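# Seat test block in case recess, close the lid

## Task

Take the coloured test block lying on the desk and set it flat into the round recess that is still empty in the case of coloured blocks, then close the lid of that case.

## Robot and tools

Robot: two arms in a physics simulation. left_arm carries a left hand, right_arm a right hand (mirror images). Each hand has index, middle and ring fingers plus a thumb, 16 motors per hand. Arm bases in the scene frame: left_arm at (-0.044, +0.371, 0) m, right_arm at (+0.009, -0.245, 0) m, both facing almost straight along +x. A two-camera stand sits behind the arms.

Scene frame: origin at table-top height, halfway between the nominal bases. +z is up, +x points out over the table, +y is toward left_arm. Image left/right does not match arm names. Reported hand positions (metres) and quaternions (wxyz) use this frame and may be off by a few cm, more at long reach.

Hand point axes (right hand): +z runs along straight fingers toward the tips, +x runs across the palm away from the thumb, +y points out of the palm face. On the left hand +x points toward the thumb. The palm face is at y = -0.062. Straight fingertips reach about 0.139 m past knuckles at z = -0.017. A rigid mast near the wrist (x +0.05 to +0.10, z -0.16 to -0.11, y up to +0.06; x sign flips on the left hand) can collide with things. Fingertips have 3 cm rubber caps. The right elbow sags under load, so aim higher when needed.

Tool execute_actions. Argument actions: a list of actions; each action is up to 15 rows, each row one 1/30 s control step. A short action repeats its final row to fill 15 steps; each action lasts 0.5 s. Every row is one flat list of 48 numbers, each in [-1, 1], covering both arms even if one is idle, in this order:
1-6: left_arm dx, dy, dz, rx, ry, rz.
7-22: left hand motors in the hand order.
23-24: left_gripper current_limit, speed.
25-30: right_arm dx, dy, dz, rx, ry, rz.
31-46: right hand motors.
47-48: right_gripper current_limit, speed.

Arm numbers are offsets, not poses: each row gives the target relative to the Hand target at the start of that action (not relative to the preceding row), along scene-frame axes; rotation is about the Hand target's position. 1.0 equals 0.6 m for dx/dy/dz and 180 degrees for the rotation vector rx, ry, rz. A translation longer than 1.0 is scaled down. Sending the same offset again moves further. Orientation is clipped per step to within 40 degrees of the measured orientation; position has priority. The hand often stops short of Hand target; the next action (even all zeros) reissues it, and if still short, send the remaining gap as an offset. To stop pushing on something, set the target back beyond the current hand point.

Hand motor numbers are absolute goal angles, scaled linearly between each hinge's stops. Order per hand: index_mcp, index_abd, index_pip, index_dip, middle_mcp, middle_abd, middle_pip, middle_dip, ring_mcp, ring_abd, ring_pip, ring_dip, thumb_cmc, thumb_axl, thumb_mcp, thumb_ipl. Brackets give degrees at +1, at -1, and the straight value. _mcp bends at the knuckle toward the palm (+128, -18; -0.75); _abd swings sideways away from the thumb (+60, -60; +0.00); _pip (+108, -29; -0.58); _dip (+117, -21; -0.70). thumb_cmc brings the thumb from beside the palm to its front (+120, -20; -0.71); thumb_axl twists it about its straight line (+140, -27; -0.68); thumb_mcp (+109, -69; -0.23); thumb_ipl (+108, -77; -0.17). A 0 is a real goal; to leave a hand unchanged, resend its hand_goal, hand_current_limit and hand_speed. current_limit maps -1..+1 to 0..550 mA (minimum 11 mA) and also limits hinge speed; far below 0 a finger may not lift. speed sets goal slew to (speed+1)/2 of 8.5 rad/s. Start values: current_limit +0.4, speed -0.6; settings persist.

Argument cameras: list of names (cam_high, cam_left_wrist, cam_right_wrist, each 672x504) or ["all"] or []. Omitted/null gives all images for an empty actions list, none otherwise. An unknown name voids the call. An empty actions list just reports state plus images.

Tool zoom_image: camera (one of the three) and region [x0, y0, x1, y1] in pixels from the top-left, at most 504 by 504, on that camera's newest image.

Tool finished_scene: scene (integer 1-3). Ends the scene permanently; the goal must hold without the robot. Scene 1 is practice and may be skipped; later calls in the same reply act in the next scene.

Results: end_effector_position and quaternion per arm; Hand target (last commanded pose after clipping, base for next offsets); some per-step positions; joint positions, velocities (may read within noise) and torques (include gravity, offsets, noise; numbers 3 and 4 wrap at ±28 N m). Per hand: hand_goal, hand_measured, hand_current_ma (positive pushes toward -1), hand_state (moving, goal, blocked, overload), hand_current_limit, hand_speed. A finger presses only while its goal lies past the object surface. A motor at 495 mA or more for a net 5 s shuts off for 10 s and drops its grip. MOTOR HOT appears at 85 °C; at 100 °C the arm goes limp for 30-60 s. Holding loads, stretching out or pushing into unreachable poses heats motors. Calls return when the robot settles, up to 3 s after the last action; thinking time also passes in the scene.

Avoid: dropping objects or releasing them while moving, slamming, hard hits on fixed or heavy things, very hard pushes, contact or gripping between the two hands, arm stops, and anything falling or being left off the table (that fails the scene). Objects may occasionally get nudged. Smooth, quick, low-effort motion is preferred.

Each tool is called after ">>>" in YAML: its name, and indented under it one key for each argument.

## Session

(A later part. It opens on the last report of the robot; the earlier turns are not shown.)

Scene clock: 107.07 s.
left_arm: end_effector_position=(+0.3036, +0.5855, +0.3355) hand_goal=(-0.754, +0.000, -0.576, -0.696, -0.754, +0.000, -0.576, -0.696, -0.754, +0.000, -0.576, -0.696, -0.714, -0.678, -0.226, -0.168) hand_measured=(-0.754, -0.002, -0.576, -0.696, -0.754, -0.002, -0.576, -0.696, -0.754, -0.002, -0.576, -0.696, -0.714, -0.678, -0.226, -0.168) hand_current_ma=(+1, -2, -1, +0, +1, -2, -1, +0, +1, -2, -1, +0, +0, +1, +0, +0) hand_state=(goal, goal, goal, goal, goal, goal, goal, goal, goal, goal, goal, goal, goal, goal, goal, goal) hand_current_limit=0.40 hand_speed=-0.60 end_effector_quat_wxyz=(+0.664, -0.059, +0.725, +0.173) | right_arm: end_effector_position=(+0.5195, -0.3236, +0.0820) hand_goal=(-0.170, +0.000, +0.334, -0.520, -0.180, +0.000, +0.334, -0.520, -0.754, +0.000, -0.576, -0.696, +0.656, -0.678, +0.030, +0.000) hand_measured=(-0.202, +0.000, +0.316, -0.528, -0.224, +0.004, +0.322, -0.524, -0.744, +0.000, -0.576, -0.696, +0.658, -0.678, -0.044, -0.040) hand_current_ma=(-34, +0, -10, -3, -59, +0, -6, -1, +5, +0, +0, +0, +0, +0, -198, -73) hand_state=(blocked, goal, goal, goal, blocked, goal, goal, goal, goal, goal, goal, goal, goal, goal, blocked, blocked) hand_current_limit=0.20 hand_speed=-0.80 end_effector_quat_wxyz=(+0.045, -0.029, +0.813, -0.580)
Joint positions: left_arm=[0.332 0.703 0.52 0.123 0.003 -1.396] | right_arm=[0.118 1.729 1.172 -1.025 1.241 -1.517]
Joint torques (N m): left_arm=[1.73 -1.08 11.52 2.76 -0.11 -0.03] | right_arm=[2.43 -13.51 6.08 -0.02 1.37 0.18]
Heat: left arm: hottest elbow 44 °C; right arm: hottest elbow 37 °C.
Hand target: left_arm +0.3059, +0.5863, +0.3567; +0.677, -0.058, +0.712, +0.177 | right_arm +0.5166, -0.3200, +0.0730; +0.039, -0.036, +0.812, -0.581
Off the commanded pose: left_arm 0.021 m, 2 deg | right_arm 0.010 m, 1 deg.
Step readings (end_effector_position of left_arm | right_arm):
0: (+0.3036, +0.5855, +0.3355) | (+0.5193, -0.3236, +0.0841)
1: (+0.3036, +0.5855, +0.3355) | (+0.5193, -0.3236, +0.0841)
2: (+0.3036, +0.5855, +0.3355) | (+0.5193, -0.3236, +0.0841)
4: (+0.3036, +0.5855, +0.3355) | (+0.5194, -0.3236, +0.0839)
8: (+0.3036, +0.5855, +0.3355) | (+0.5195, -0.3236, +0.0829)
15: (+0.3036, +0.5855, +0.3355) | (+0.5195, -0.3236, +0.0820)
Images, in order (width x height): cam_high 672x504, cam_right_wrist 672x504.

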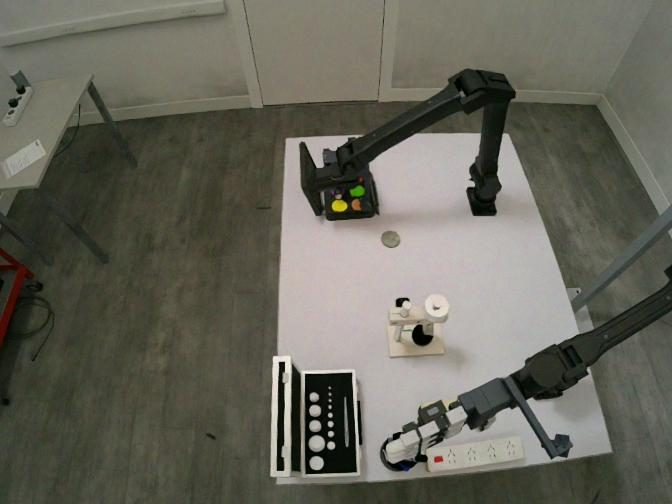

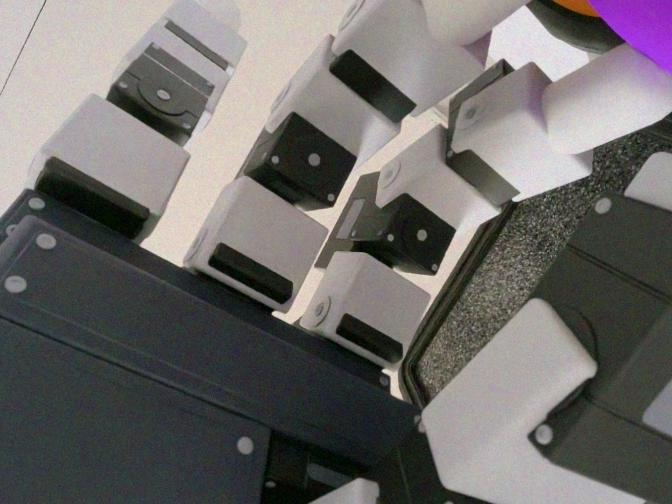

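>>> execute_actions:
  actions:
    - [[0,0,0,0,0,0,-0.754,0,-0.576,-0.696,-0.754,0,-0.576,-0.696,-0.754,0,-0.576,-0.696,-0.714,-0.678,-0.226,-0.168,0.4,-0.6,-0.007,0.0067,0.003,0,0,0,-0.17,0,0.335,-0.52,-0.18,0,0.335,-0.52,-0.754,0,-0.576,-0.696,0.657,-0.678,0.03,0.0,0.2,-0.8]]
  cameras: ["cam_high"]

>>> zoom_image:
  camera: "cam_high"
  region: [325, 184, 353, 212]

Scene clock: 108.60 s.
left_arm: end_effector_position=(+0.3036, +0.5855, +0.3355) hand_goal=(-0.754, +0.000, -0.576, -0.696, -0.754, +0.000, -0.576, -0.696, -0.754, +0.000, -0.576, -0.696, -0.714, -0.678, -0.226, -0.168) hand_measured=(-0.754, -0.002, -0.576, -0.696, -0.754, -0.002, -0.576, -0.696, -0.754, -0.002, -0.576, -0.696, -0.714, -0.678, -0.226, -0.168) hand_current_ma=(+1, -2, -1, +0, +1, -2, -1, +0, +1, -2, -1, +0, +0, +1, +0, +0) hand_state=(goal, goal, goal, goal, goal, goal, goal, goal, goal, goal, goal, goal, goal, goal, goal, goal) hand_current_limit=0.40 hand_speed=-0.60 end_effector_quat_wxyz=(+0.664, -0.059, +0.725, +0.173) | right_arm: end_effector_position=(+0.5177, -0.3186, +0.0822) hand_goal=(-0.170, +0.000, +0.334, -0.520, -0.180, +0.000, +0.334, -0.520, -0.754, +0.000, -0.576, -0.696, +0.656, -0.678, +0.030, +0.000) hand_measured=(-0.202, +0.000, +0.316, -0.528, -0.224, +0.004, +0.322, -0.524, -0.744, +0.000, -0.576, -0.696, +0.658, -0.678, -0.044, -0.040) hand_current_ma=(-34, +0, -10, -3, -59, +0, -6, -1, +5, +0, +0, +0, +0, +0, -198, -73) hand_state=(blocked, goal, goal, goal, blocked, goal, goal, goal, goal, goal, goal, goal, goal, goal, blocked, blocked) hand_current_limit=0.20 hand_speed=-0.80 end_effector_quat_wxyz=(+0.046, -0.029, +0.813, -0.580)
Joint positions: left_arm=[0.332 0.703 0.52 0.123 0.003 -1.396] | right_arm=[0.129 1.729 1.172 -1.049 1.241 -1.488]
Joint torques (N m): left_arm=[1.85 -1.14 11.6 2.82 -0.12 -0.06] | right_arm=[2.37 -13.92 5.67 -0.4 1.35 0.13]
Heat: left arm: hottest elbow 44 °C; right arm: hottest elbow 37 °C.
Hand target: left_arm +0.3059, +0.5863, +0.3567; +0.677, -0.058, +0.712, +0.177 | right_arm +0.5124, -0.3159, +0.0748; +0.039, -0.036, +0.812, -0.581
Off the commanded pose: left_arm 0.021 m, 2 deg | right_arm 0.009 m, 1 deg.
Step readings (end_effector_position of left_arm | right_arm):
0: (+0.3036, +0.5855, +0.3355) | (+0.5196, -0.3236, +0.0820)
1: (+0.3036, +0.5855, +0.3355) | (+0.5196, -0.3234, +0.0820)
2: (+0.3036, +0.5855, +0.3355) | (+0.5196, -0.3234, +0.0820)
4: (+0.3036, +0.5855, +0.3355) | (+0.5190, -0.3228, +0.0820)
8: (+0.3036, +0.5855, +0.3355) | (+0.5181, -0.3201, +0.0820)
15: (+0.3036, +0.5855, +0.3355) | (+0.5178, -0.3185, +0.0821)
Images, in order (width x height): cam_high 672x504.

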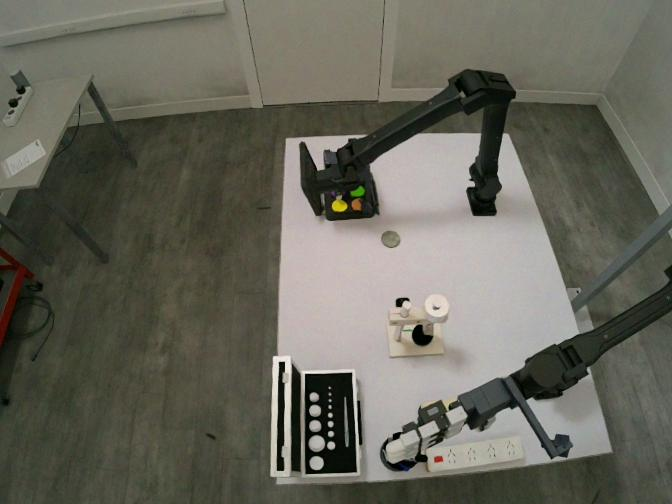

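Scaled by 18.000.

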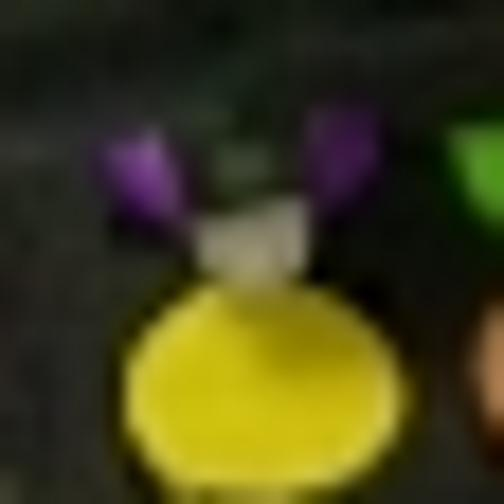

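>>> execute_actions:
  actions:
    - [[0,0,0,0,0,0,-0.754,0,-0.576,-0.696,-0.754,0,-0.576,-0.696,-0.754,0,-0.576,-0.696,-0.714,-0.678,-0.226,-0.168,0.4,-0.6,0.0093,0.0073,0.085,0,0,0,-0.17,0,0.335,-0.52,-0.18,0,0.335,-0.52,-0.754,0,-0.576,-0.696,0.657,-0.678,0.03,0.0,0.2,-0.8]]
    - [[0,0,0,0,0,0,-0.754,0,-0.576,-0.696,-0.754,0,-0.576,-0.696,-0.754,0,-0.576,-0.696,-0.714,-0.678,-0.226,-0.168,0.4,-0.6,0,0,-0.067,0,0,0,-0.17,0,0.335,-0.52,-0.18,0,0.335,-0.52,-0.754,0,-0.576,-0.696,0.657,-0.678,0.03,0.0,0.2,-0.8]]
  cameras: ["cam_high"]

>>> zoom_image:
  camera: "cam_high"
  region: [325, 184, 353, 212]

Scene clock: 111.17 s.
left_arm: end_effector_position=(+0.3036, +0.5855, +0.3355) hand_goal=(-0.754, +0.000, -0.576, -0.696, -0.754, +0.000, -0.576, -0.696, -0.754, +0.000, -0.576, -0.696, -0.714, -0.678, -0.226, -0.168) hand_measured=(-0.754, -0.002, -0.576, -0.696, -0.754, -0.002, -0.576, -0.696, -0.754, -0.002, -0.576, -0.696, -0.714, -0.678, -0.226, -0.168) hand_current_ma=(+1, -2, -1, +0, +1, -2, -1, +0, +1, -2, -1, +0, +0, +1, +0, +0) hand_state=(goal, goal, goal, goal, goal, goal, goal, goal, goal, goal, goal, goal, goal, goal, goal, goal) hand_current_limit=0.40 hand_speed=-0.60 end_effector_quat_wxyz=(+0.664, -0.059, +0.725, +0.173) | right_arm: end_effector_position=(+0.5074, -0.3165, +0.0850) hand_goal=(-0.170, +0.000, +0.334, -0.520, -0.180, +0.000, +0.334, -0.520, -0.754, +0.000, -0.576, -0.696, +0.656, -0.678, +0.030, +0.000) hand_measured=(-0.202, +0.000, +0.316, -0.528, -0.224, +0.004, +0.322, -0.524, -0.744, +0.000, -0.576, -0.696, +0.658, -0.678, -0.044, -0.040) hand_current_ma=(-34, +0, -10, -3, -59, +0, -6, -1, +5, +0, +0, +0, +0, +0, -198, -73) hand_state=(blocked, goal, goal, goal, blocked, goal, goal, goal, goal, goal, goal, goal, goal, goal, blocked, blocked) hand_current_limit=0.20 hand_speed=-0.80 end_effector_quat_wxyz=(+0.028, -0.041, +0.812, -0.581)
Joint positions: left_arm=[0.332 0.703 0.52 0.123 0.003 -1.396] | right_arm=[0.137 1.728 1.181 -1.13 1.24 -1.461]
Joint torques (N m): left_arm=[1.96 -0.97 11.56 2.77 -0.1 -0.06] | right_arm=[2.84 -13.27 7.61 0.43 1.35 0.15]
Heat: left arm: hottest elbow 44 °C; right arm: hottest elbow 37 °C.
Hand target: left_arm +0.3059, +0.5863, +0.3567; +0.677, -0.058, +0.712, +0.177 | right_arm +0.5180, -0.3116, +0.0857; +0.039, -0.036, +0.812, -0.581
Off the commanded pose: left_arm 0.021 m, 2 deg | right_arm 0.012 m, 1 deg.
Step readings (end_effector_position of left_arm | right_arm):
0: (+0.3036, +0.5855, +0.3355) | (+0.5178, -0.3186, +0.0822)
1: (+0.3036, +0.5855, +0.3355) | (+0.5175, -0.3186, +0.0821)
2: (+0.3036, +0.5855, +0.3355) | (+0.5156, -0.3187, +0.0819)
4: (+0.3036, +0.5855, +0.3355) | (+0.5090, -0.3188, +0.0816)
8: (+0.3036, +0.5855, +0.3355) | (+0.4978, -0.3197, +0.0843)
15: (+0.3036, +0.5855, +0.3355) | (+0.4934, -0.3191, +0.0927)
16: (+0.3036, +0.5855, +0.3355) | (+0.4938, -0.3189, +0.0933)
17: (+0.3036, +0.5855, +0.3355) | (+0.4943, -0.3186, +0.0933)
19: (+0.3036, +0.5855, +0.3355) | (+0.4976, -0.3181, +0.0934)
23: (+0.3036, +0.5855, +0.3355) | (+0.5042, -0.3169, +0.0917)
30: (+0.3036, +0.5855, +0.3355) | (+0.5071, -0.3165, +0.0854)
Images, in order (width x height): cam_high 672x504.

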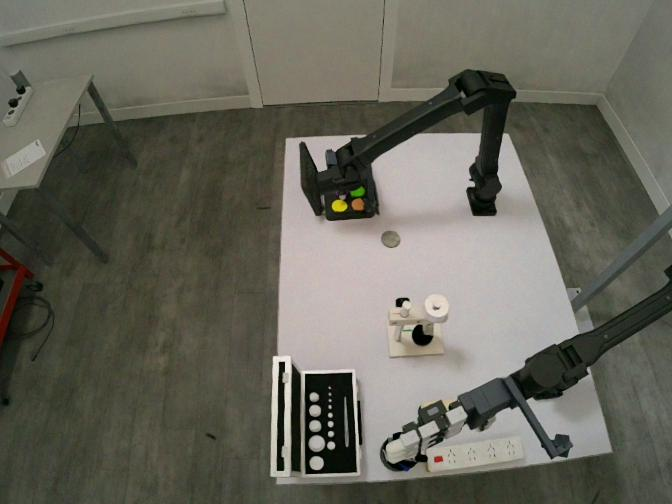

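Scaled by 18.000.

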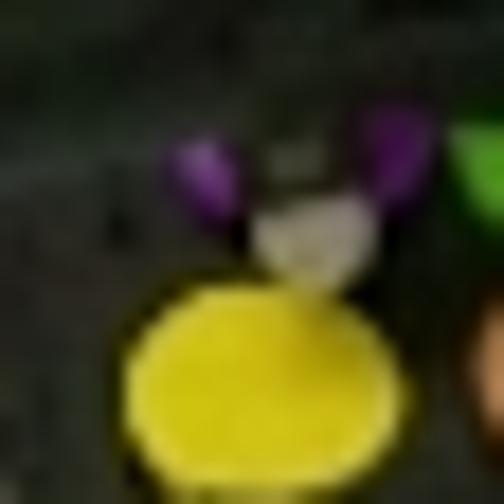

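>>> execute_actions:
  actions:
    - [[0,0,0,0,0,0,-0.754,0,-0.576,-0.696,-0.754,0,-0.576,-0.696,-0.754,0,-0.576,-0.696,-0.714,-0.678,-0.226,-0.168,0.4,-0.6,0,0.002,0.09,0,0,0,-0.17,0,0.335,-0.52,-0.18,0,0.335,-0.52,-0.754,0,-0.576,-0.696,0.657,-0.678,0.03,0.0,0.2,-0.8]]
    - [[0,0,0,0,0,0,-0.754,0,-0.576,-0.696,-0.754,0,-0.576,-0.696,-0.754,0,-0.576,-0.696,-0.714,-0.678,-0.226,-0.168,0.4,-0.6,0.001,0,-0.087,0,0,0,-0.17,0,0.335,-0.52,-0.18,0,0.335,-0.52,-0.754,0,-0.576,-0.696,0.657,-0.678,0.03,0.0,0.2,-0.8]]
  cameras: ["cam_high"]

>>> zoom_image:
  camera: "cam_high"
  region: [325, 184, 353, 212]

Scene clock: 112.83 s.
left_arm: end_effector_position=(+0.3036, +0.5855, +0.3355) hand_goal=(-0.754, +0.000, -0.576, -0.696, -0.754, +0.000, -0.576, -0.696, -0.754, +0.000, -0.576, -0.696, -0.714, -0.678, -0.226, -0.168) hand_measured=(-0.754, -0.002, -0.576, -0.696, -0.754, -0.002, -0.576, -0.696, -0.754, -0.002, -0.576, -0.696, -0.714, -0.678, -0.226, -0.168) hand_current_ma=(+1, -2, -1, +0, +1, -2, -1, +0, +1, -2, -1, +0, +0, +1, +0, +0) hand_state=(goal, goal, goal, goal, goal, goal, goal, goal, goal, goal, goal, goal, goal, goal, goal, goal) hand_current_limit=0.40 hand_speed=-0.60 end_effector_quat_wxyz=(+0.664, -0.059, +0.725, +0.173) | right_arm: end_effector_position=(+0.5160, -0.3138, +0.0918) hand_goal=(-0.170, +0.000, +0.334, -0.520, -0.180, +0.000, +0.334, -0.520, -0.754, +0.000, -0.576, -0.696, +0.656, -0.678, +0.030, +0.000) hand_measured=(-0.202, +0.000, +0.316, -0.528, -0.224, +0.004, +0.322, -0.524, -0.744, +0.000, -0.576, -0.696, +0.658, -0.678, -0.044, -0.040) hand_current_ma=(-34, +0, -11, -3, -59, +0, -6, -1, +5, +0, +0, +0, +0, +0, -198, -73) hand_state=(blocked, goal, goal, goal, blocked, goal, goal, goal, goal, goal, goal, goal, goal, goal, blocked, blocked) hand_current_limit=0.20 hand_speed=-0.80 end_effector_quat_wxyz=(+0.035, -0.035, +0.813, -0.580)
Joint positions: left_arm=[0.332 0.703 0.52 0.123 0.003 -1.396] | right_arm=[0.14 1.732 1.207 -1.143 1.24 -1.449]
Joint torques (N m): left_arm=[1.73 -1.03 11.62 2.73 -0.12 -0.04] | right_arm=[2.73 -13.92 6.38 0.39 1.38 0.11]
Heat: left arm: hottest elbow 44 °C; right arm: hottest elbow 37 °C.
Hand target: left_arm +0.3059, +0.5863, +0.3567; +0.677, -0.058, +0.712, +0.177 | right_arm +0.5187, -0.3103, +0.0875; +0.039, -0.036, +0.812, -0.581
Off the commanded pose: left_arm 0.021 m, 2 deg | right_arm 0.006 m, 0 deg.
Step readings (end_effector_position of left_arm | right_arm):
0: (+0.3036, +0.5855, +0.3355) | (+0.5075, -0.3165, +0.0850)
1: (+0.3036, +0.5855, +0.3355) | (+0.5075, -0.3165, +0.0850)
2: (+0.3036, +0.5855, +0.3355) | (+0.5068, -0.3165, +0.0850)
4: (+0.3036, +0.5855, +0.3355) | (+0.5026, -0.3169, +0.0853)
8: (+0.3036, +0.5855, +0.3355) | (+0.4944, -0.3180, +0.0922)
15: (+0.3036, +0.5855, +0.3355) | (+0.4962, -0.3177, +0.1092)
16: (+0.3036, +0.5855, +0.3355) | (+0.4970, -0.3175, +0.1099)
17: (+0.3036, +0.5855, +0.3355) | (+0.4976, -0.3172, +0.1100)
19: (+0.3036, +0.5855, +0.3355) | (+0.5018, -0.3165, +0.1091)
23: (+0.3036, +0.5855, +0.3355) | (+0.5110, -0.3147, +0.1020)
30: (+0.3036, +0.5855, +0.3355) | (+0.5153, -0.3139, +0.0917)
Images, in order (width x height): cam_high 672x504.

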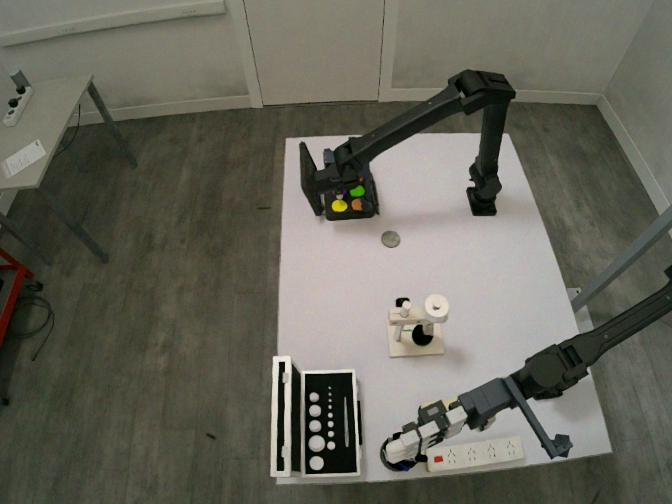

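Scaled by 18.000.

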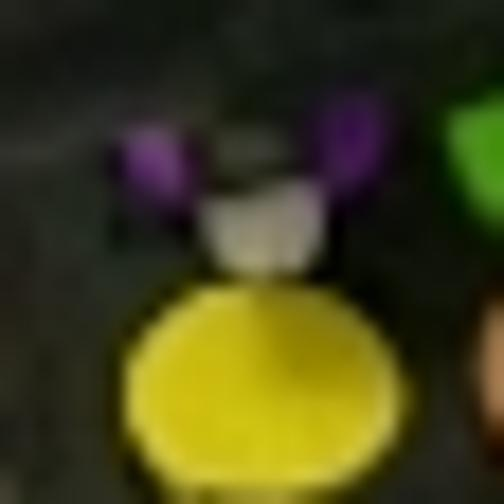

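>>> execute_actions:
  actions:
    - [[0,0,0,0,0,0,-0.754,0,-0.576,-0.696,-0.754,0,-0.576,-0.696,-0.754,0,-0.576,-0.696,-0.714,-0.678,-0.226,-0.168,0.4,-0.6,0.0017,-0.0187,-0.017,0,0,0,-0.17,0,0.335,-0.52,-0.18,0,0.335,-0.52,-0.754,0,-0.576,-0.696,0.657,-0.678,0.03,0.0,0.2,-0.8]]
  cameras: ["cam_high"]

>>> zoom_image:
  camera: "cam_high"
  region: [325, 180, 353, 208]

Scene clock: 115.67 s.
left_arm: end_effector_position=(+0.3036, +0.5855, +0.3355) hand_goal=(-0.754, +0.000, -0.576, -0.696, -0.754, +0.000, -0.576, -0.696, -0.754, +0.000, -0.576, -0.696, -0.714, -0.678, -0.226, -0.168) hand_measured=(-0.754, -0.002, -0.576, -0.696, -0.754, -0.002, -0.576, -0.696, -0.754, -0.002, -0.576, -0.696, -0.714, -0.678, -0.226, -0.168) hand_current_ma=(+1, -2, -1, +0, +1, -2, -1, +0, +1, -2, -1, +0, +0, +1, +0, +0) hand_state=(goal, goal, goal, goal, goal, goal, goal, goal, goal, goal, goal, goal, goal, goal, goal, goal) hand_current_limit=0.40 hand_speed=-0.60 end_effector_quat_wxyz=(+0.664, -0.059, +0.725, +0.173) | right_arm: end_effector_position=(+0.5219, -0.3172, +0.0849) hand_goal=(-0.170, +0.000, +0.334, -0.520, -0.180, +0.000, +0.334, -0.520, -0.754, +0.000, -0.576, -0.696, +0.656, -0.678, +0.030, +0.000) hand_measured=(-0.202, +0.000, +0.316, -0.528, -0.224, +0.004, +0.322, -0.524, -0.744, +0.000, -0.576, -0.696, +0.658, -0.678, -0.044, -0.040) hand_current_ma=(-34, +0, -11, -3, -59, +0, -6, -1, +5, +0, +0, +0, +0, +0, -198, -73) hand_state=(blocked, goal, goal, goal, blocked, goal, goal, goal, goal, goal, goal, goal, goal, goal, blocked, blocked) hand_current_limit=0.20 hand_speed=-0.80 end_effector_quat_wxyz=(+0.046, -0.034, +0.813, -0.579)
Joint positions: left_arm=[0.332 0.703 0.52 0.123 0.003 -1.396] | right_arm=[0.13 1.732 1.186 -1.047 1.24 -1.509]
Joint torques (N m): left_arm=[1.61 -0.91 11.58 2.78 -0.12 -0.05] | right_arm=[1.38 -14.04 5.72 0.73 1.42 -0.02]
Heat: left arm: hottest elbow 44 °C; right arm: hottest elbow 37 °C.
Hand target: left_arm +0.3059, +0.5863, +0.3567; +0.677, -0.058, +0.712, +0.177 | right_arm +0.5196, -0.3216, +0.0773; +0.039, -0.036, +0.812, -0.581
Off the commanded pose: left_arm 0.021 m, 2 deg | right_arm 0.009 m, 1 deg.
Step readings (end_effector_position of left_arm | right_arm):
0: (+0.3036, +0.5855, +0.3355) | (+0.5160, -0.3138, +0.0918)
1: (+0.3036, +0.5855, +0.3355) | (+0.5162, -0.3138, +0.0918)
2: (+0.3036, +0.5855, +0.3355) | (+0.5172, -0.3137, +0.0917)
4: (+0.3036, +0.5855, +0.3355) | (+0.5205, -0.3133, +0.0908)
8: (+0.3036, +0.5855, +0.3355) | (+0.5224, -0.3150, +0.0878)
15: (+0.3036, +0.5855, +0.3355) | (+0.5220, -0.3171, +0.0853)
Images, in order (width x height): cam_high 672x504.

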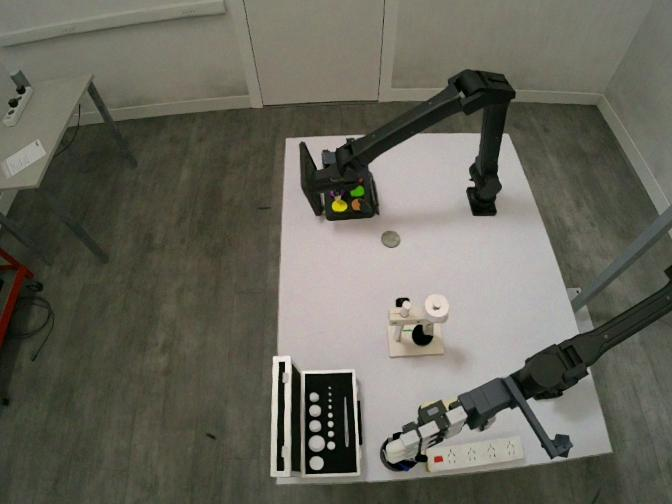

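Scaled by 18.000.

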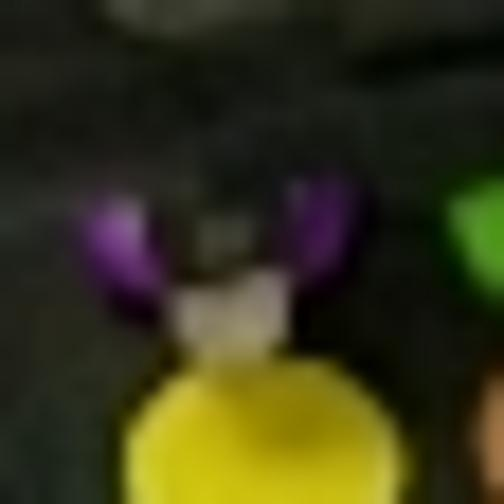

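>>> execute_actions:
  actions:
    - [[0,0,0,0,0,0,-0.754,0,-0.576,-0.696,-0.754,0,-0.576,-0.696,-0.754,0,-0.576,-0.696,-0.714,-0.678,-0.226,-0.168,0.4,-0.6,-0.013,-0.003,-0.007,0,0,0,-0.17,0,0.335,-0.52,-0.18,0,0.335,-0.52,-0.754,0,-0.576,-0.696,0.657,-0.678,0.03,0.0,0.2,-0.8]]
  cameras: ["cam_high"]

>>> zoom_image:
  camera: "cam_high"
  region: [325, 180, 353, 208]

Scene clock: 116.70 s.
left_arm: end_effector_position=(+0.3036, +0.5855, +0.3355) hand_goal=(-0.754, +0.000, -0.576, -0.696, -0.754, +0.000, -0.576, -0.696, -0.754, +0.000, -0.576, -0.696, -0.714, -0.678, -0.226, -0.168) hand_measured=(-0.754, -0.002, -0.576, -0.696, -0.754, -0.002, -0.576, -0.696, -0.754, -0.002, -0.576, -0.696, -0.714, -0.678, -0.226, -0.168) hand_current_ma=(+1, -2, -1, +0, +1, -2, -1, +0, +1, -2, -1, +0, +0, +1, +0, +0) hand_state=(goal, goal, goal, goal, goal, goal, goal, goal, goal, goal, goal, goal, goal, goal, goal, goal) hand_current_limit=0.40 hand_speed=-0.60 end_effector_quat_wxyz=(+0.664, -0.059, +0.725, +0.173) | right_arm: end_effector_position=(+0.5175, -0.3186, +0.0785) hand_goal=(-0.170, +0.000, +0.334, -0.520, -0.180, +0.000, +0.334, -0.520, -0.754, +0.000, -0.576, -0.696, +0.656, -0.678, +0.030, +0.000) hand_measured=(-0.202, -0.004, +0.322, -0.524, -0.220, +0.002, +0.322, -0.524, -0.744, +0.000, -0.576, -0.696, +0.656, -0.678, -0.044, -0.040) hand_current_ma=(-34, -1, -6, -1, -49, +0, -5, -1, +5, +0, +0, +0, +0, +0, -198, -73) hand_state=(blocked, goal, goal, goal, blocked, goal, goal, goal, goal, goal, goal, goal, goal, goal, blocked, blocked) hand_current_limit=0.20 hand_speed=-0.80 end_effector_quat_wxyz=(+0.045, -0.035, +0.811, -0.582)
Joint positions: left_arm=[0.332 0.703 0.52 0.123 0.003 -1.396] | right_arm=[0.13 1.732 1.164 -1.024 1.246 -1.513]
Joint torques (N m): left_arm=[1.85 -1.03 11.6 2.71 -0.1 -0.04] | right_arm=[1.26 -14.86 5.11 0.73 1.2 -0.03]
Heat: left arm: hottest elbow 44 °C; right arm: hottest elbow 37 °C.
Hand target: left_arm +0.3059, +0.5863, +0.3567; +0.677, -0.058, +0.712, +0.177 | right_arm +0.5119, -0.3234, +0.0731; +0.039, -0.036, +0.812, -0.581
Off the commanded pose: left_arm 0.021 m, 2 deg | right_arm 0.009 m, 1 deg.
Step readings (end_effector_position of left_arm | right_arm):
0: (+0.3036, +0.5855, +0.3355) | (+0.5219, -0.3172, +0.0849)
1: (+0.3036, +0.5855, +0.3355) | (+0.5219, -0.3172, +0.0849)
2: (+0.3036, +0.5855, +0.3355) | (+0.5218, -0.3173, +0.0845)
4: (+0.3036, +0.5855, +0.3355) | (+0.5202, -0.3176, +0.0821)
8: (+0.3036, +0.5855, +0.3355) | (+0.5173, -0.3185, +0.0786)
15: (+0.3036, +0.5855, +0.3355) | (+0.5174, -0.3186, +0.0785)
Images, in order (width x height): cam_high 672x504.

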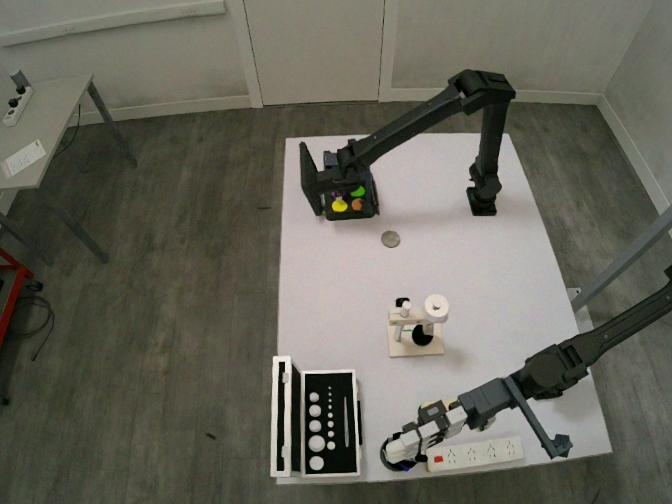

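Scaled by 18.000.

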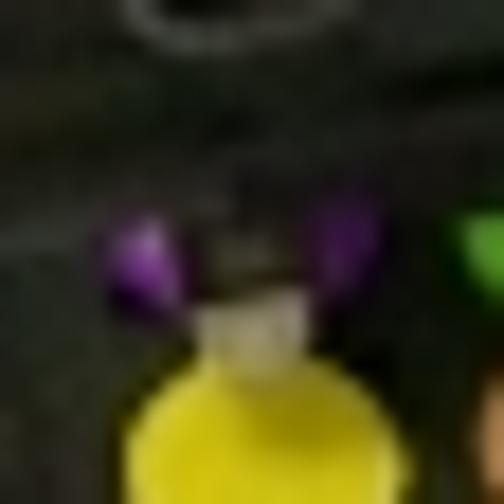

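>>> execute_actions:
  actions:
    - [[0,0,0,0,0,0,-0.754,0,-0.576,-0.696,-0.754,0,-0.576,-0.696,-0.754,0,-0.576,-0.696,-0.714,-0.678,-0.226,-0.168,0.4,-0.6,0,0,0.002,0,0,0,-0.21,0,0.325,-0.52,-0.228,0,0.325,-0.52,-0.754,0,-0.576,-0.696,0.657,-0.678,-0.045,-0.04,0.2,-0.9]]
    - [[0,0,0,0,0,0,-0.754,0,-0.576,-0.696,-0.754,0,-0.576,-0.696,-0.754,0,-0.576,-0.696,-0.714,-0.678,-0.226,-0.168,0.4,-0.6,0,0,0,0,0,0,-0.23,0,0.325,-0.505,-0.245,0,0.325,-0.505,-0.754,0,-0.576,-0.696,0.657,-0.678,-0.055,-0.04,0.2,-0.9]]
  cameras: ["cam_high","cam_right_wrist"]

>>> zoom_image:
  camera: "cam_high"
  region: [325, 180, 353, 208]

Scene clock: 118.77 s.
left_arm: end_effector_position=(+0.3036, +0.5855, +0.3355) hand_goal=(-0.754, +0.000, -0.576, -0.696, -0.754, +0.000, -0.576, -0.696, -0.754, +0.000, -0.576, -0.696, -0.714, -0.678, -0.226, -0.168) hand_measured=(-0.754, -0.002, -0.576, -0.696, -0.754, -0.002, -0.576, -0.696, -0.754, -0.002, -0.576, -0.696, -0.714, -0.678, -0.226, -0.168) hand_current_ma=(+1, -2, -1, +0, +1, -2, -1, +0, +1, -2, -1, +0, +0, +1, +0, +0) hand_state=(goal, goal, goal, goal, goal, goal, goal, goal, goal, goal, goal, goal, goal, goal, goal, goal) hand_current_limit=0.40 hand_speed=-0.60 end_effector_quat_wxyz=(+0.664, -0.059, +0.725, +0.173) | right_arm: end_effector_position=(+0.5174, -0.3186, +0.0785) hand_goal=(-0.230, +0.000, +0.324, -0.506, -0.246, +0.000, +0.324, -0.506, -0.754, +0.000, -0.576, -0.696, +0.656, -0.678, -0.056, -0.040) hand_measured=(-0.214, -0.004, +0.326, -0.506, -0.230, +0.002, +0.326, -0.506, -0.744, +0.000, -0.576, -0.696, +0.654, -0.678, -0.058, -0.046) hand_current_ma=(+11, -1, +0, +0, +10, +0, +0, +0, +5, +0, +0, +0, +0, +0, +0, -3) hand_state=(goal, goal, goal, goal, goal, goal, goal, goal, goal, goal, goal, goal, goal, goal, goal, goal) hand_current_limit=0.20 hand_speed=-0.90 end_effector_quat_wxyz=(+0.045, -0.035, +0.812, -0.581)
Joint positions: left_arm=[0.332 0.703 0.52 0.123 0.003 -1.396] | right_arm=[0.13 1.732 1.164 -1.024 1.245 -1.514]
Joint torques (N m): left_arm=[1.96 -0.73 11.58 2.81 -0.11 -0.08] | right_arm=[0.79 -15.09 5.14 0.69 1.23 -0.04]
Heat: left arm: hottest elbow 44 °C; right arm: hottest elbow 37 °C.
Hand target: left_arm +0.3059, +0.5863, +0.3567; +0.677, -0.058, +0.712, +0.177 | right_arm +0.5119, -0.3234, +0.0743; +0.039, -0.036, +0.812, -0.581
Off the commanded pose: left_arm 0.021 m, 2 deg | right_arm 0.008 m, 1 deg.
Step readings (end_effector_position of left_arm | right_arm):
0: (+0.3036, +0.5855, +0.3355) | (+0.5175, -0.3186, +0.0785)
1: (+0.3036, +0.5855, +0.3355) | (+0.5175, -0.3186, +0.0785)
2: (+0.3036, +0.5855, +0.3355) | (+0.5175, -0.3186, +0.0785)
4: (+0.3036, +0.5855, +0.3355) | (+0.5174, -0.3186, +0.0785)
8: (+0.3036, +0.5855, +0.3355) | (+0.5174, -0.3186, +0.0785)
15: (+0.3036, +0.5855, +0.3355) | (+0.5174, -0.3186, +0.0785)
16: (+0.3036, +0.5855, +0.3355) | (+0.5174, -0.3186, +0.0785)
17: (+0.3036, +0.5855, +0.3355) | (+0.5174, -0.3186, +0.0785)
19: (+0.3036, +0.5855, +0.3355) | (+0.5174, -0.3186, +0.0785)
23: (+0.3036, +0.5855, +0.3355) | (+0.5174, -0.3186, +0.0785)
30: (+0.3036, +0.5855, +0.3355) | (+0.5174, -0.3186, +0.0785)
Images, in order (width x height): cam_high 672x504, cam_right_wrist 672x504.

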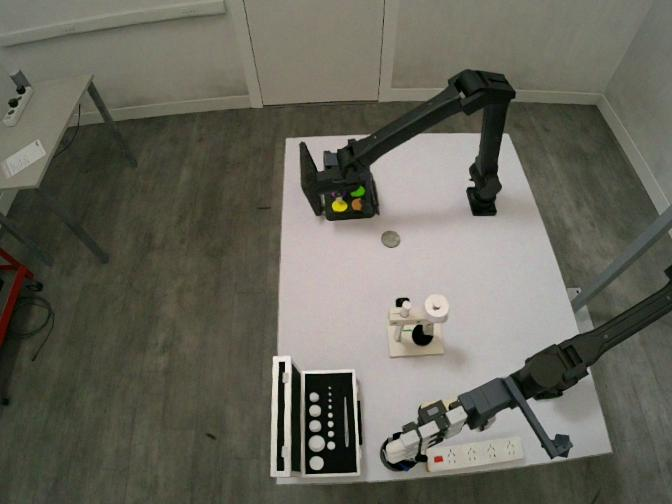

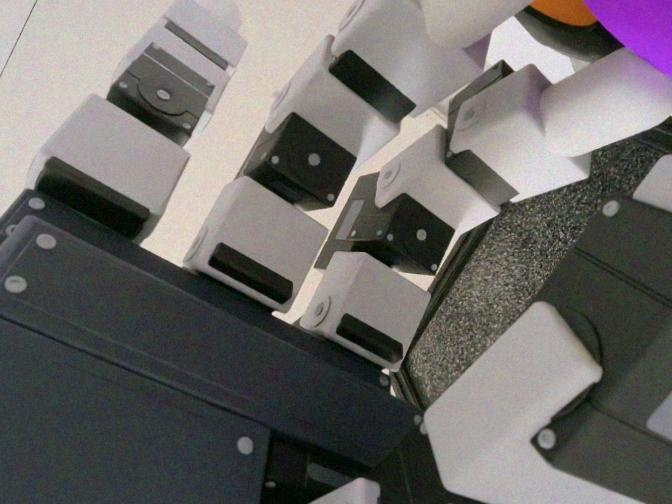

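Scaled by 18.000.

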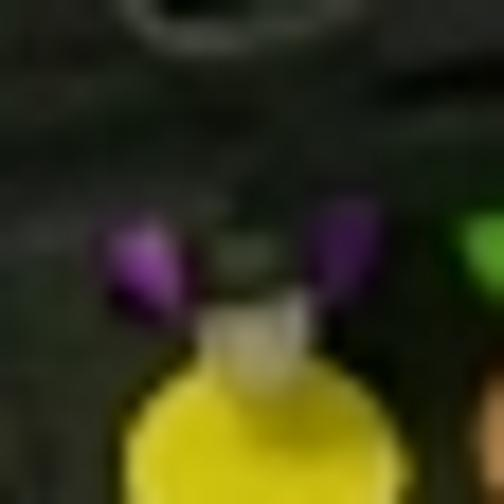

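>>> execute_actions:
  actions:
    - [[0,0,0,0,0,0,-0.754,0,-0.576,-0.696,-0.754,0,-0.576,-0.696,-0.754,0,-0.576,-0.696,-0.714,-0.678,-0.226,-0.168,0.4,-0.6,0,0,0,0,0,0,-0.255,0,0.325,-0.48,-0.265,0,0.325,-0.48,-0.754,0,-0.576,-0.696,0.657,-0.678,-0.075,-0.04,0.2,-0.9]]
    - [[0,0,0,0,0,0,-0.754,0,-0.576,-0.696,-0.754,0,-0.576,-0.696,-0.754,0,-0.576,-0.696,-0.714,-0.678,-0.226,-0.168,0.4,-0.6,0,0,0,0,0,0,-0.27,0,0.31,-0.445,-0.28,0,0.31,-0.445,-0.754,0,-0.576,-0.696,0.657,-0.678,-0.09,-0.04,0.2,-0.9]]
  cameras: ["cam_high","cam_right_wrist"]

>>> zoom_image:
  camera: "cam_high"
  region: [325, 180, 353, 208]

Scene clock: 120.27 s.
left_arm: end_effector_position=(+0.3036, +0.5855, +0.3355) hand_goal=(-0.754, +0.000, -0.576, -0.696, -0.754, +0.000, -0.576, -0.696, -0.754, +0.000, -0.576, -0.696, -0.714, -0.678, -0.226, -0.168) hand_measured=(-0.754, -0.002, -0.576, -0.696, -0.754, -0.002, -0.576, -0.696, -0.754, -0.002, -0.576, -0.696, -0.714, -0.678, -0.226, -0.168) hand_current_ma=(+1, -2, -1, +0, +1, -2, -1, +0, +1, -2, -1, +0, +0, +1, +0, +0) hand_state=(goal, goal, goal, goal, goal, goal, goal, goal, goal, goal, goal, goal, goal, goal, goal, goal) hand_current_limit=0.40 hand_speed=-0.60 end_effector_quat_wxyz=(+0.664, -0.059, +0.725, +0.173) | right_arm: end_effector_position=(+0.5171, -0.3184, +0.0777) hand_goal=(-0.270, +0.000, +0.310, -0.446, -0.280, +0.000, +0.310, -0.446, -0.754, +0.000, -0.576, -0.696, +0.656, -0.678, -0.090, -0.040) hand_measured=(-0.250, -0.004, +0.320, -0.446, -0.258, +0.002, +0.320, -0.446, -0.744, +0.000, -0.576, -0.696, +0.654, -0.678, -0.088, -0.042) hand_current_ma=(+14, -1, +4, +0, +19, +0, +4, +0, +5, +0, +0, +0, +0, +0, +1, -1) hand_state=(goal, goal, goal, goal, blocked, goal, goal, goal, goal, goal, goal, goal, goal, goal, goal, goal) hand_current_limit=0.20 hand_speed=-0.90 end_effector_quat_wxyz=(+0.045, -0.035, +0.812, -0.581)
Joint positions: left_arm=[0.332 0.703 0.52 0.123 0.003 -1.396] | right_arm=[0.13 1.732 1.162 -1.023 1.244 -1.514]
Joint torques (N m): left_arm=[1.73 -0.97 11.67 2.82 -0.12 -0.07] | right_arm=[1.38 -15.91 5.39 0.76 1.3 -0.02]
Heat: left arm: hottest elbow 44 °C; right arm: hottest elbow 37 °C.
Hand target: left_arm +0.3059, +0.5863, +0.3567; +0.677, -0.058, +0.712, +0.177 | right_arm +0.5119, -0.3234, +0.0743; +0.039, -0.036, +0.812, -0.581
Off the commanded pose: left_arm 0.021 m, 2 deg | right_arm 0.008 m, 1 deg.
Step readings (end_effector_position of left_arm | right_arm):
0: (+0.3036, +0.5855, +0.3355) | (+0.5174, -0.3186, +0.0785)
1: (+0.3036, +0.5855, +0.3355) | (+0.5174, -0.3186, +0.0785)
2: (+0.3036, +0.5855, +0.3355) | (+0.5174, -0.3185, +0.0784)
4: (+0.3036, +0.5855, +0.3355) | (+0.5172, -0.3184, +0.0781)
8: (+0.3036, +0.5855, +0.3355) | (+0.5171, -0.3184, +0.0778)
15: (+0.3036, +0.5855, +0.3355) | (+0.5171, -0.3184, +0.0778)
16: (+0.3036, +0.5855, +0.3355) | (+0.5171, -0.3184, +0.0778)
17: (+0.3036, +0.5855, +0.3355) | (+0.5171, -0.3184, +0.0778)
19: (+0.3036, +0.5855, +0.3355) | (+0.5171, -0.3184, +0.0778)
23: (+0.3036, +0.5855, +0.3355) | (+0.5171, -0.3184, +0.0777)
30: (+0.3036, +0.5855, +0.3355) | (+0.5171, -0.3184, +0.0777)
Images, in order (width x height): cam_high 672x504, cam_right_wrist 672x504.

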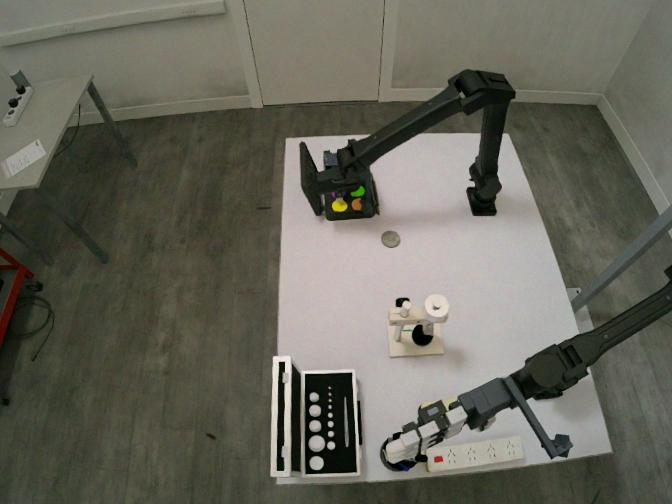

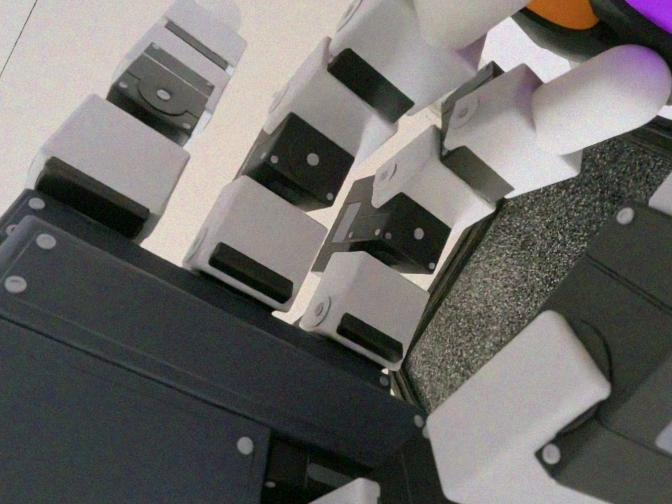

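Scaled by 18.000.

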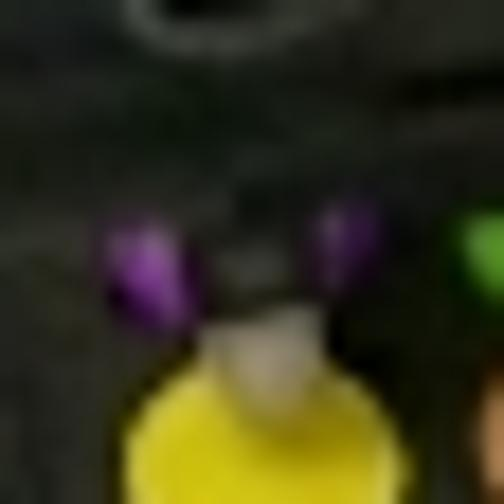

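>>> execute_actions:
  actions:
    - [[0,0,0,0,0,0,-0.754,0,-0.576,-0.696,-0.754,0,-0.576,-0.696,-0.754,0,-0.576,-0.696,-0.714,-0.678,-0.226,-0.168,0.4,-0.6,0,0,0,0,0,0,-0.30,0,0.28,-0.40,-0.31,0,0.28,-0.40,-0.754,0,-0.576,-0.696,0.657,-0.678,-0.15,-0.04,0.2,-0.8]]
    - [[0,0,0,0,0,0,-0.754,0,-0.576,-0.696,-0.754,0,-0.576,-0.696,-0.754,0,-0.576,-0.696,-0.714,-0.678,-0.226,-0.168,0.4,-0.6,0.014,0.003,0.015,0.0008,-0.008,0,-0.32,0,0.2,-0.3,-0.32,0,0.2,-0.3,-0.754,0,-0.576,-0.696,0.657,-0.678,-0.2,-0.04,0.2,-0.6],[0,0,0,0,0,0,-0.754,0,-0.576,-0.696,-0.754,0,-0.576,-0.696,-0.754,0,-0.576,-0.696,-0.714,-0.678,-0.226,-0.168,0.4,-0.6,0.028,0.006,0.03,0.0017,-0.016,0,-0.32,0,0.2,-0.3,-0.32,0,0.2,-0.3,-0.754,0,-0.576,-0.696,0.657,-0.678,-0.2,-0.04,0.2,-0.6],[0,0,0,0,0,0,-0.754,0,-0.576,-0.696,-0.754,0,-0.576,-0.696,-0.754,0,-0.576,-0.696,-0.714,-0.678,-0.226,-0.168,0.4,-0.6,0.042,0.009,0.045,0.0025,-0.0238,0,-0.32,0,0.2,-0.3,-0.32,0,0.2,-0.3,-0.754,0,-0.576,-0.696,0.657,-0.678,-0.2,-0.04,0.2,-0.6],[0,0,0,0,0,0,-0.754,0,-0.576,-0.696,-0.754,0,-0.576,-0.696,-0.754,0,-0.576,-0.696,-0.714,-0.678,-0.226,-0.168,0.4,-0.6,0.042,0.009,0.07,0.0025,-0.0238,0,-0.32,0,0.2,-0.3,-0.32,0,0.2,-0.3,-0.754,0,-0.576,-0.696,0.657,-0.678,-0.2,-0.04,0.2,-0.6],[0,0,0,0,0,0,-0.754,0,-0.576,-0.696,-0.754,0,-0.576,-0.696,-0.754,0,-0.576,-0.696,-0.714,-0.678,-0.226,-0.168,0.4,-0.6,0.042,0.009,0.12,0.0025,-0.0238,0,-0.32,0,0.2,-0.3,-0.32,0,0.2,-0.3,-0.754,0,-0.576,-0.696,0.657,-0.678,-0.2,-0.04,0.2,-0.6]]
  cameras: ["cam_high","cam_right_wrist"]

>>> zoom_image:
  camera: "cam_high"
  region: [318, 170, 368, 210]

Scene clock: 122.57 s.
left_arm: end_effector_position=(+0.3036, +0.5855, +0.3355) hand_goal=(-0.754, +0.000, -0.576, -0.696, -0.754, +0.000, -0.576, -0.696, -0.754, +0.000, -0.576, -0.696, -0.714, -0.678, -0.226, -0.168) hand_measured=(-0.754, -0.002, -0.576, -0.696, -0.754, -0.002, -0.576, -0.696, -0.754, -0.002, -0.576, -0.696, -0.714, -0.678, -0.226, -0.168) hand_current_ma=(+1, -2, -1, +0, +1, -2, -1, +0, +1, -2, -1, +0, +0, +1, +0, +0) hand_state=(goal, goal, goal, goal, goal, goal, goal, goal, goal, goal, goal, goal, goal, goal, goal, goal) hand_current_limit=0.40 hand_speed=-0.60 end_effector_quat_wxyz=(+0.664, -0.059, +0.725, +0.173) | right_arm: end_effector_position=(+0.5179, -0.3181, +0.1196) hand_goal=(-0.320, +0.000, +0.200, -0.300, -0.320, +0.000, +0.200, -0.300, -0.754, +0.000, -0.576, -0.696, +0.656, -0.678, -0.200, -0.040) hand_measured=(-0.308, -0.002, +0.202, -0.298, -0.306, +0.002, +0.202, -0.298, -0.744, +0.000, -0.576, -0.696, +0.654, -0.678, -0.196, -0.042) hand_current_ma=(+6, +0, +0, +0, +8, +0, +0, +0, +5, +0, +0, +0, +0, +0, +1, +0) hand_state=(goal, goal, goal, goal, goal, goal, goal, goal, goal, goal, goal, goal, goal, goal, goal, goal) hand_current_limit=0.20 hand_speed=-0.60 end_effector_quat_wxyz=(+0.049, -0.034, +0.812, -0.580)
Joint positions: left_arm=[0.332 0.703 0.52 0.123 0.003 -1.396] | right_arm=[0.13 1.674 1.209 -1.113 1.243 -1.52]
Joint torques (N m): left_arm=[1.85 -1.2 11.69 2.88 -0.1 -0.06] | right_arm=[1.85 -15.79 10.41 -0.23 1.35 0.13]
Heat: left arm: hottest elbow 44 °C; right arm: hottest elbow 37 °C.
Hand target: left_arm +0.3059, +0.5863, +0.3567; +0.677, -0.058, +0.712, +0.177 | right_arm +0.5371, -0.3180, +0.1464; +0.070, -0.014, +0.813, -0.578
Off the commanded pose: left_arm 0.021 m, 2 deg | right_arm 0.033 m, 3 deg.
Step readings (end_effector_position of left_arm | right_arm):
0: (+0.3036, +0.5855, +0.3355) | (+0.5171, -0.3184, +0.0777)
1: (+0.3036, +0.5855, +0.3355) | (+0.5171, -0.3184, +0.0777)
2: (+0.3036, +0.5855, +0.3355) | (+0.5171, -0.3183, +0.0777)
4: (+0.3036, +0.5855, +0.3355) | (+0.5170, -0.3183, +0.0777)
8: (+0.3036, +0.5855, +0.3355) | (+0.5170, -0.3183, +0.0777)
15: (+0.3036, +0.5855, +0.3355) | (+0.5170, -0.3183, +0.0777)
16: (+0.3036, +0.5855, +0.3355) | (+0.5170, -0.3183, +0.0777)
17: (+0.3036, +0.5855, +0.3355) | (+0.5170, -0.3183, +0.0777)
19: (+0.3036, +0.5855, +0.3355) | (+0.5170, -0.3183, +0.0777)
23: (+0.3036, +0.5855, +0.3355) | (+0.5128, -0.3188, +0.0818)
30: (+0.3036, +0.5855, +0.3355) | (+0.5151, -0.3184, +0.1115)
Images, in order (width x height): cam_high 672x504, cam_right_wrist 672x504.

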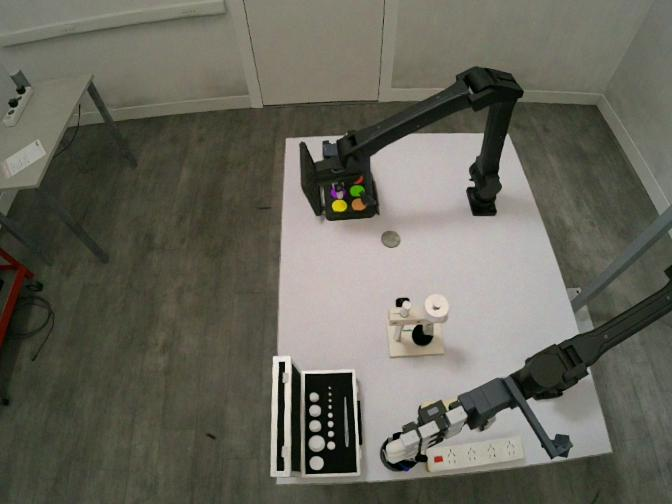

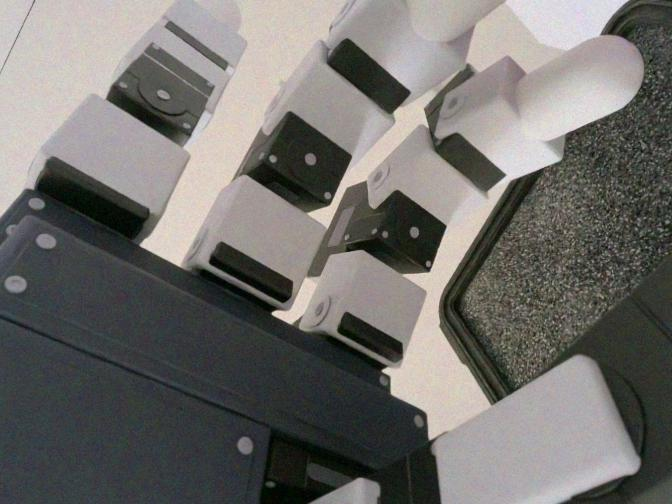

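Scaled by 10.080.

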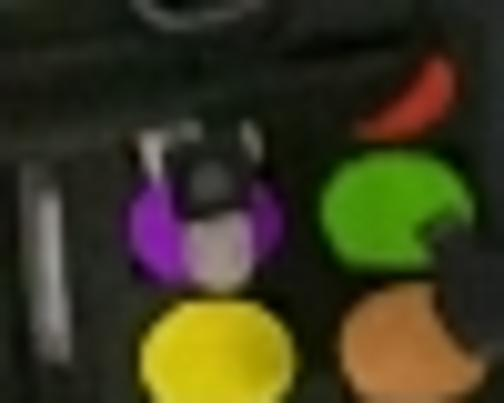

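>>> execute_actions:
  actions:
    - [[0,0,0,0,0,0,-0.754,0,-0.576,-0.696,-0.754,0,-0.576,-0.696,-0.754,0,-0.576,-0.696,-0.714,-0.678,-0.226,-0.168,0.4,-0.6,-0.01,0.03,0.15,0,0,0,-0.32,0,0.2,-0.3,-0.32,0,0.2,-0.3,-0.754,0,-0.576,-0.696,0.657,-0.678,-0.226,-0.04,0.4,-0.6]]
    - [[0,0,0,0,0,0,-0.754,0,-0.576,-0.696,-0.754,0,-0.576,-0.696,-0.754,0,-0.576,-0.696,-0.714,-0.678,-0.226,-0.168,0.4,-0.6,-0.02,0.05,0.15,0,0,0,0.205,0,-0.576,-0.696,0.205,0,-0.576,-0.696,-0.754,0,-0.576,-0.696,-0.714,-0.678,-0.226,-0.168,0.4,-0.3]]
  cameras: ["cam_high"]

>>> zoom_image:
  camera: "cam_high"
  region: [298, 130, 388, 220]

Scene clock: 125.13 s.
left_arm: end_effector_position=(+0.3036, +0.5855, +0.3355) hand_goal=(-0.754, +0.000, -0.576, -0.696, -0.754, +0.000, -0.576, -0.696, -0.754, +0.000, -0.576, -0.696, -0.714, -0.678, -0.226, -0.168) hand_measured=(-0.754, -0.002, -0.576, -0.696, -0.754, -0.002, -0.576, -0.696, -0.754, -0.002, -0.576, -0.696, -0.714, -0.678, -0.226, -0.168) hand_current_ma=(+1, -2, -1, +0, +1, -2, -1, +0, +1, -2, -1, +0, +0, +1, +0, +0) hand_state=(goal, goal, goal, goal, goal, goal, goal, goal, goal, goal, goal, goal, goal, goal, goal, goal) hand_current_limit=0.40 hand_speed=-0.60 end_effector_quat_wxyz=(+0.664, -0.059, +0.725, +0.173) | right_arm: end_effector_position=(+0.5079, -0.2720, +0.2989) hand_goal=(+0.204, +0.000, -0.576, -0.696, +0.204, +0.000, -0.576, -0.696, -0.754, +0.000, -0.576, -0.696, -0.714, -0.678, -0.226, -0.168) hand_measured=(+0.204, -0.002, -0.572, -0.694, +0.202, +0.002, -0.572, -0.694, -0.744, +0.000, -0.576, -0.696, -0.692, -0.678, -0.222, -0.166) hand_current_ma=(+0, +0, +1, +0, +0, +0, +1, +0, +5, +0, +0, +0, +17, +0, +1, +1) hand_state=(goal, goal, goal, goal, goal, goal, goal, goal, goal, goal, goal, goal, blocked, goal, goal, goal) hand_current_limit=0.40 hand_speed=-0.30 end_effector_quat_wxyz=(+0.069, -0.052, +0.814, -0.574)
Joint positions: left_arm=[0.332 0.703 0.52 0.123 0.003 -1.396] | right_arm=[0.226 1.557 1.554 -1.682 1.231 -1.393]
Joint torques (N m): left_arm=[2.14 -1.14 11.63 2.73 -0.12 -0.07] | right_arm=[2.2 -14.68 12.15 -0.42 1.21 0.19]
Heat: left arm: hottest elbow 44 °C; right arm: hottest elbow 38 °C.
Hand target: left_arm +0.3059, +0.5863, +0.3567; +0.677, -0.058, +0.712, +0.177 | right_arm +0.5190, -0.2700, +0.3262; +0.070, -0.014, +0.813, -0.578
Off the commanded pose: left_arm 0.021 m, 2 deg | right_arm 0.030 m, 4 deg.
joint sent to its limit (right arm) — joint 4 (wrist pitch), lower limit. The joint targets are off in orientation, not in position.
Step readings (end_effector_position of left_arm | right_arm):
0: (+0.3036, +0.5855, +0.3355) | (+0.5178, -0.3181, +0.1196)
1: (+0.3036, +0.5855, +0.3355) | (+0.5176, -0.3181, +0.1197)
2: (+0.3036, +0.5855, +0.3355) | (+0.5157, -0.3182, +0.1208)
4: (+0.3036, +0.5855, +0.3355) | (+0.5100, -0.3167, +0.1289)
8: (+0.3036, +0.5855, +0.3355) | (+0.5071, -0.3137, +0.1682)
15: (+0.3036, +0.5855, +0.3355) | (+0.5156, -0.3061, +0.2205)
16: (+0.3036, +0.5855, +0.3355) | (+0.5147, -0.3054, +0.2217)
17: (+0.3036, +0.5855, +0.3355) | (+0.5123, -0.3036, +0.2238)
19: (+0.3036, +0.5855, +0.3355) | (+0.5056, -0.3001, +0.2318)
23: (+0.3036, +0.5855, +0.3355) | (+0.5055, -0.2852, +0.2635)
30: (+0.3036, +0.5855, +0.3355) | (+0.5084, -0.2719, +0.2984)
Images, in order (width x height): cam_high 672x504.

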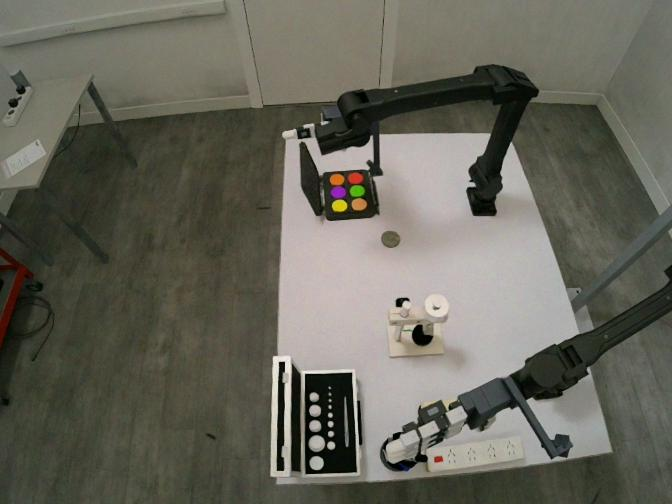

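Scaled by 5.600.

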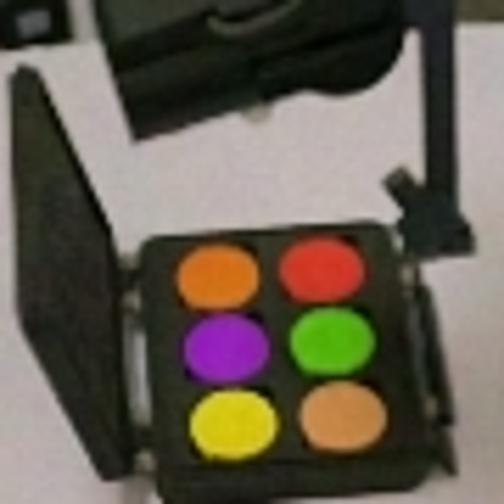

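>>> zoom_image:
  camera: "cam_high"
  region: [325, 168, 365, 212]

Scaled by 11.455.

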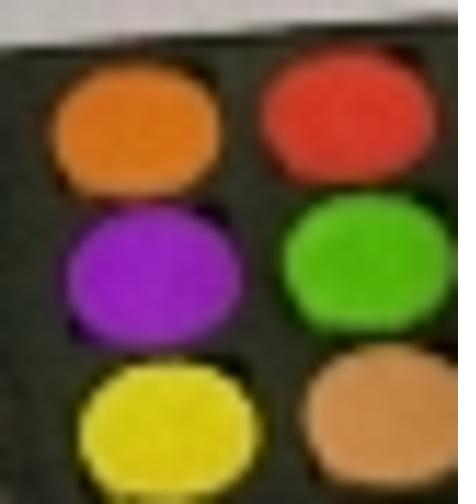

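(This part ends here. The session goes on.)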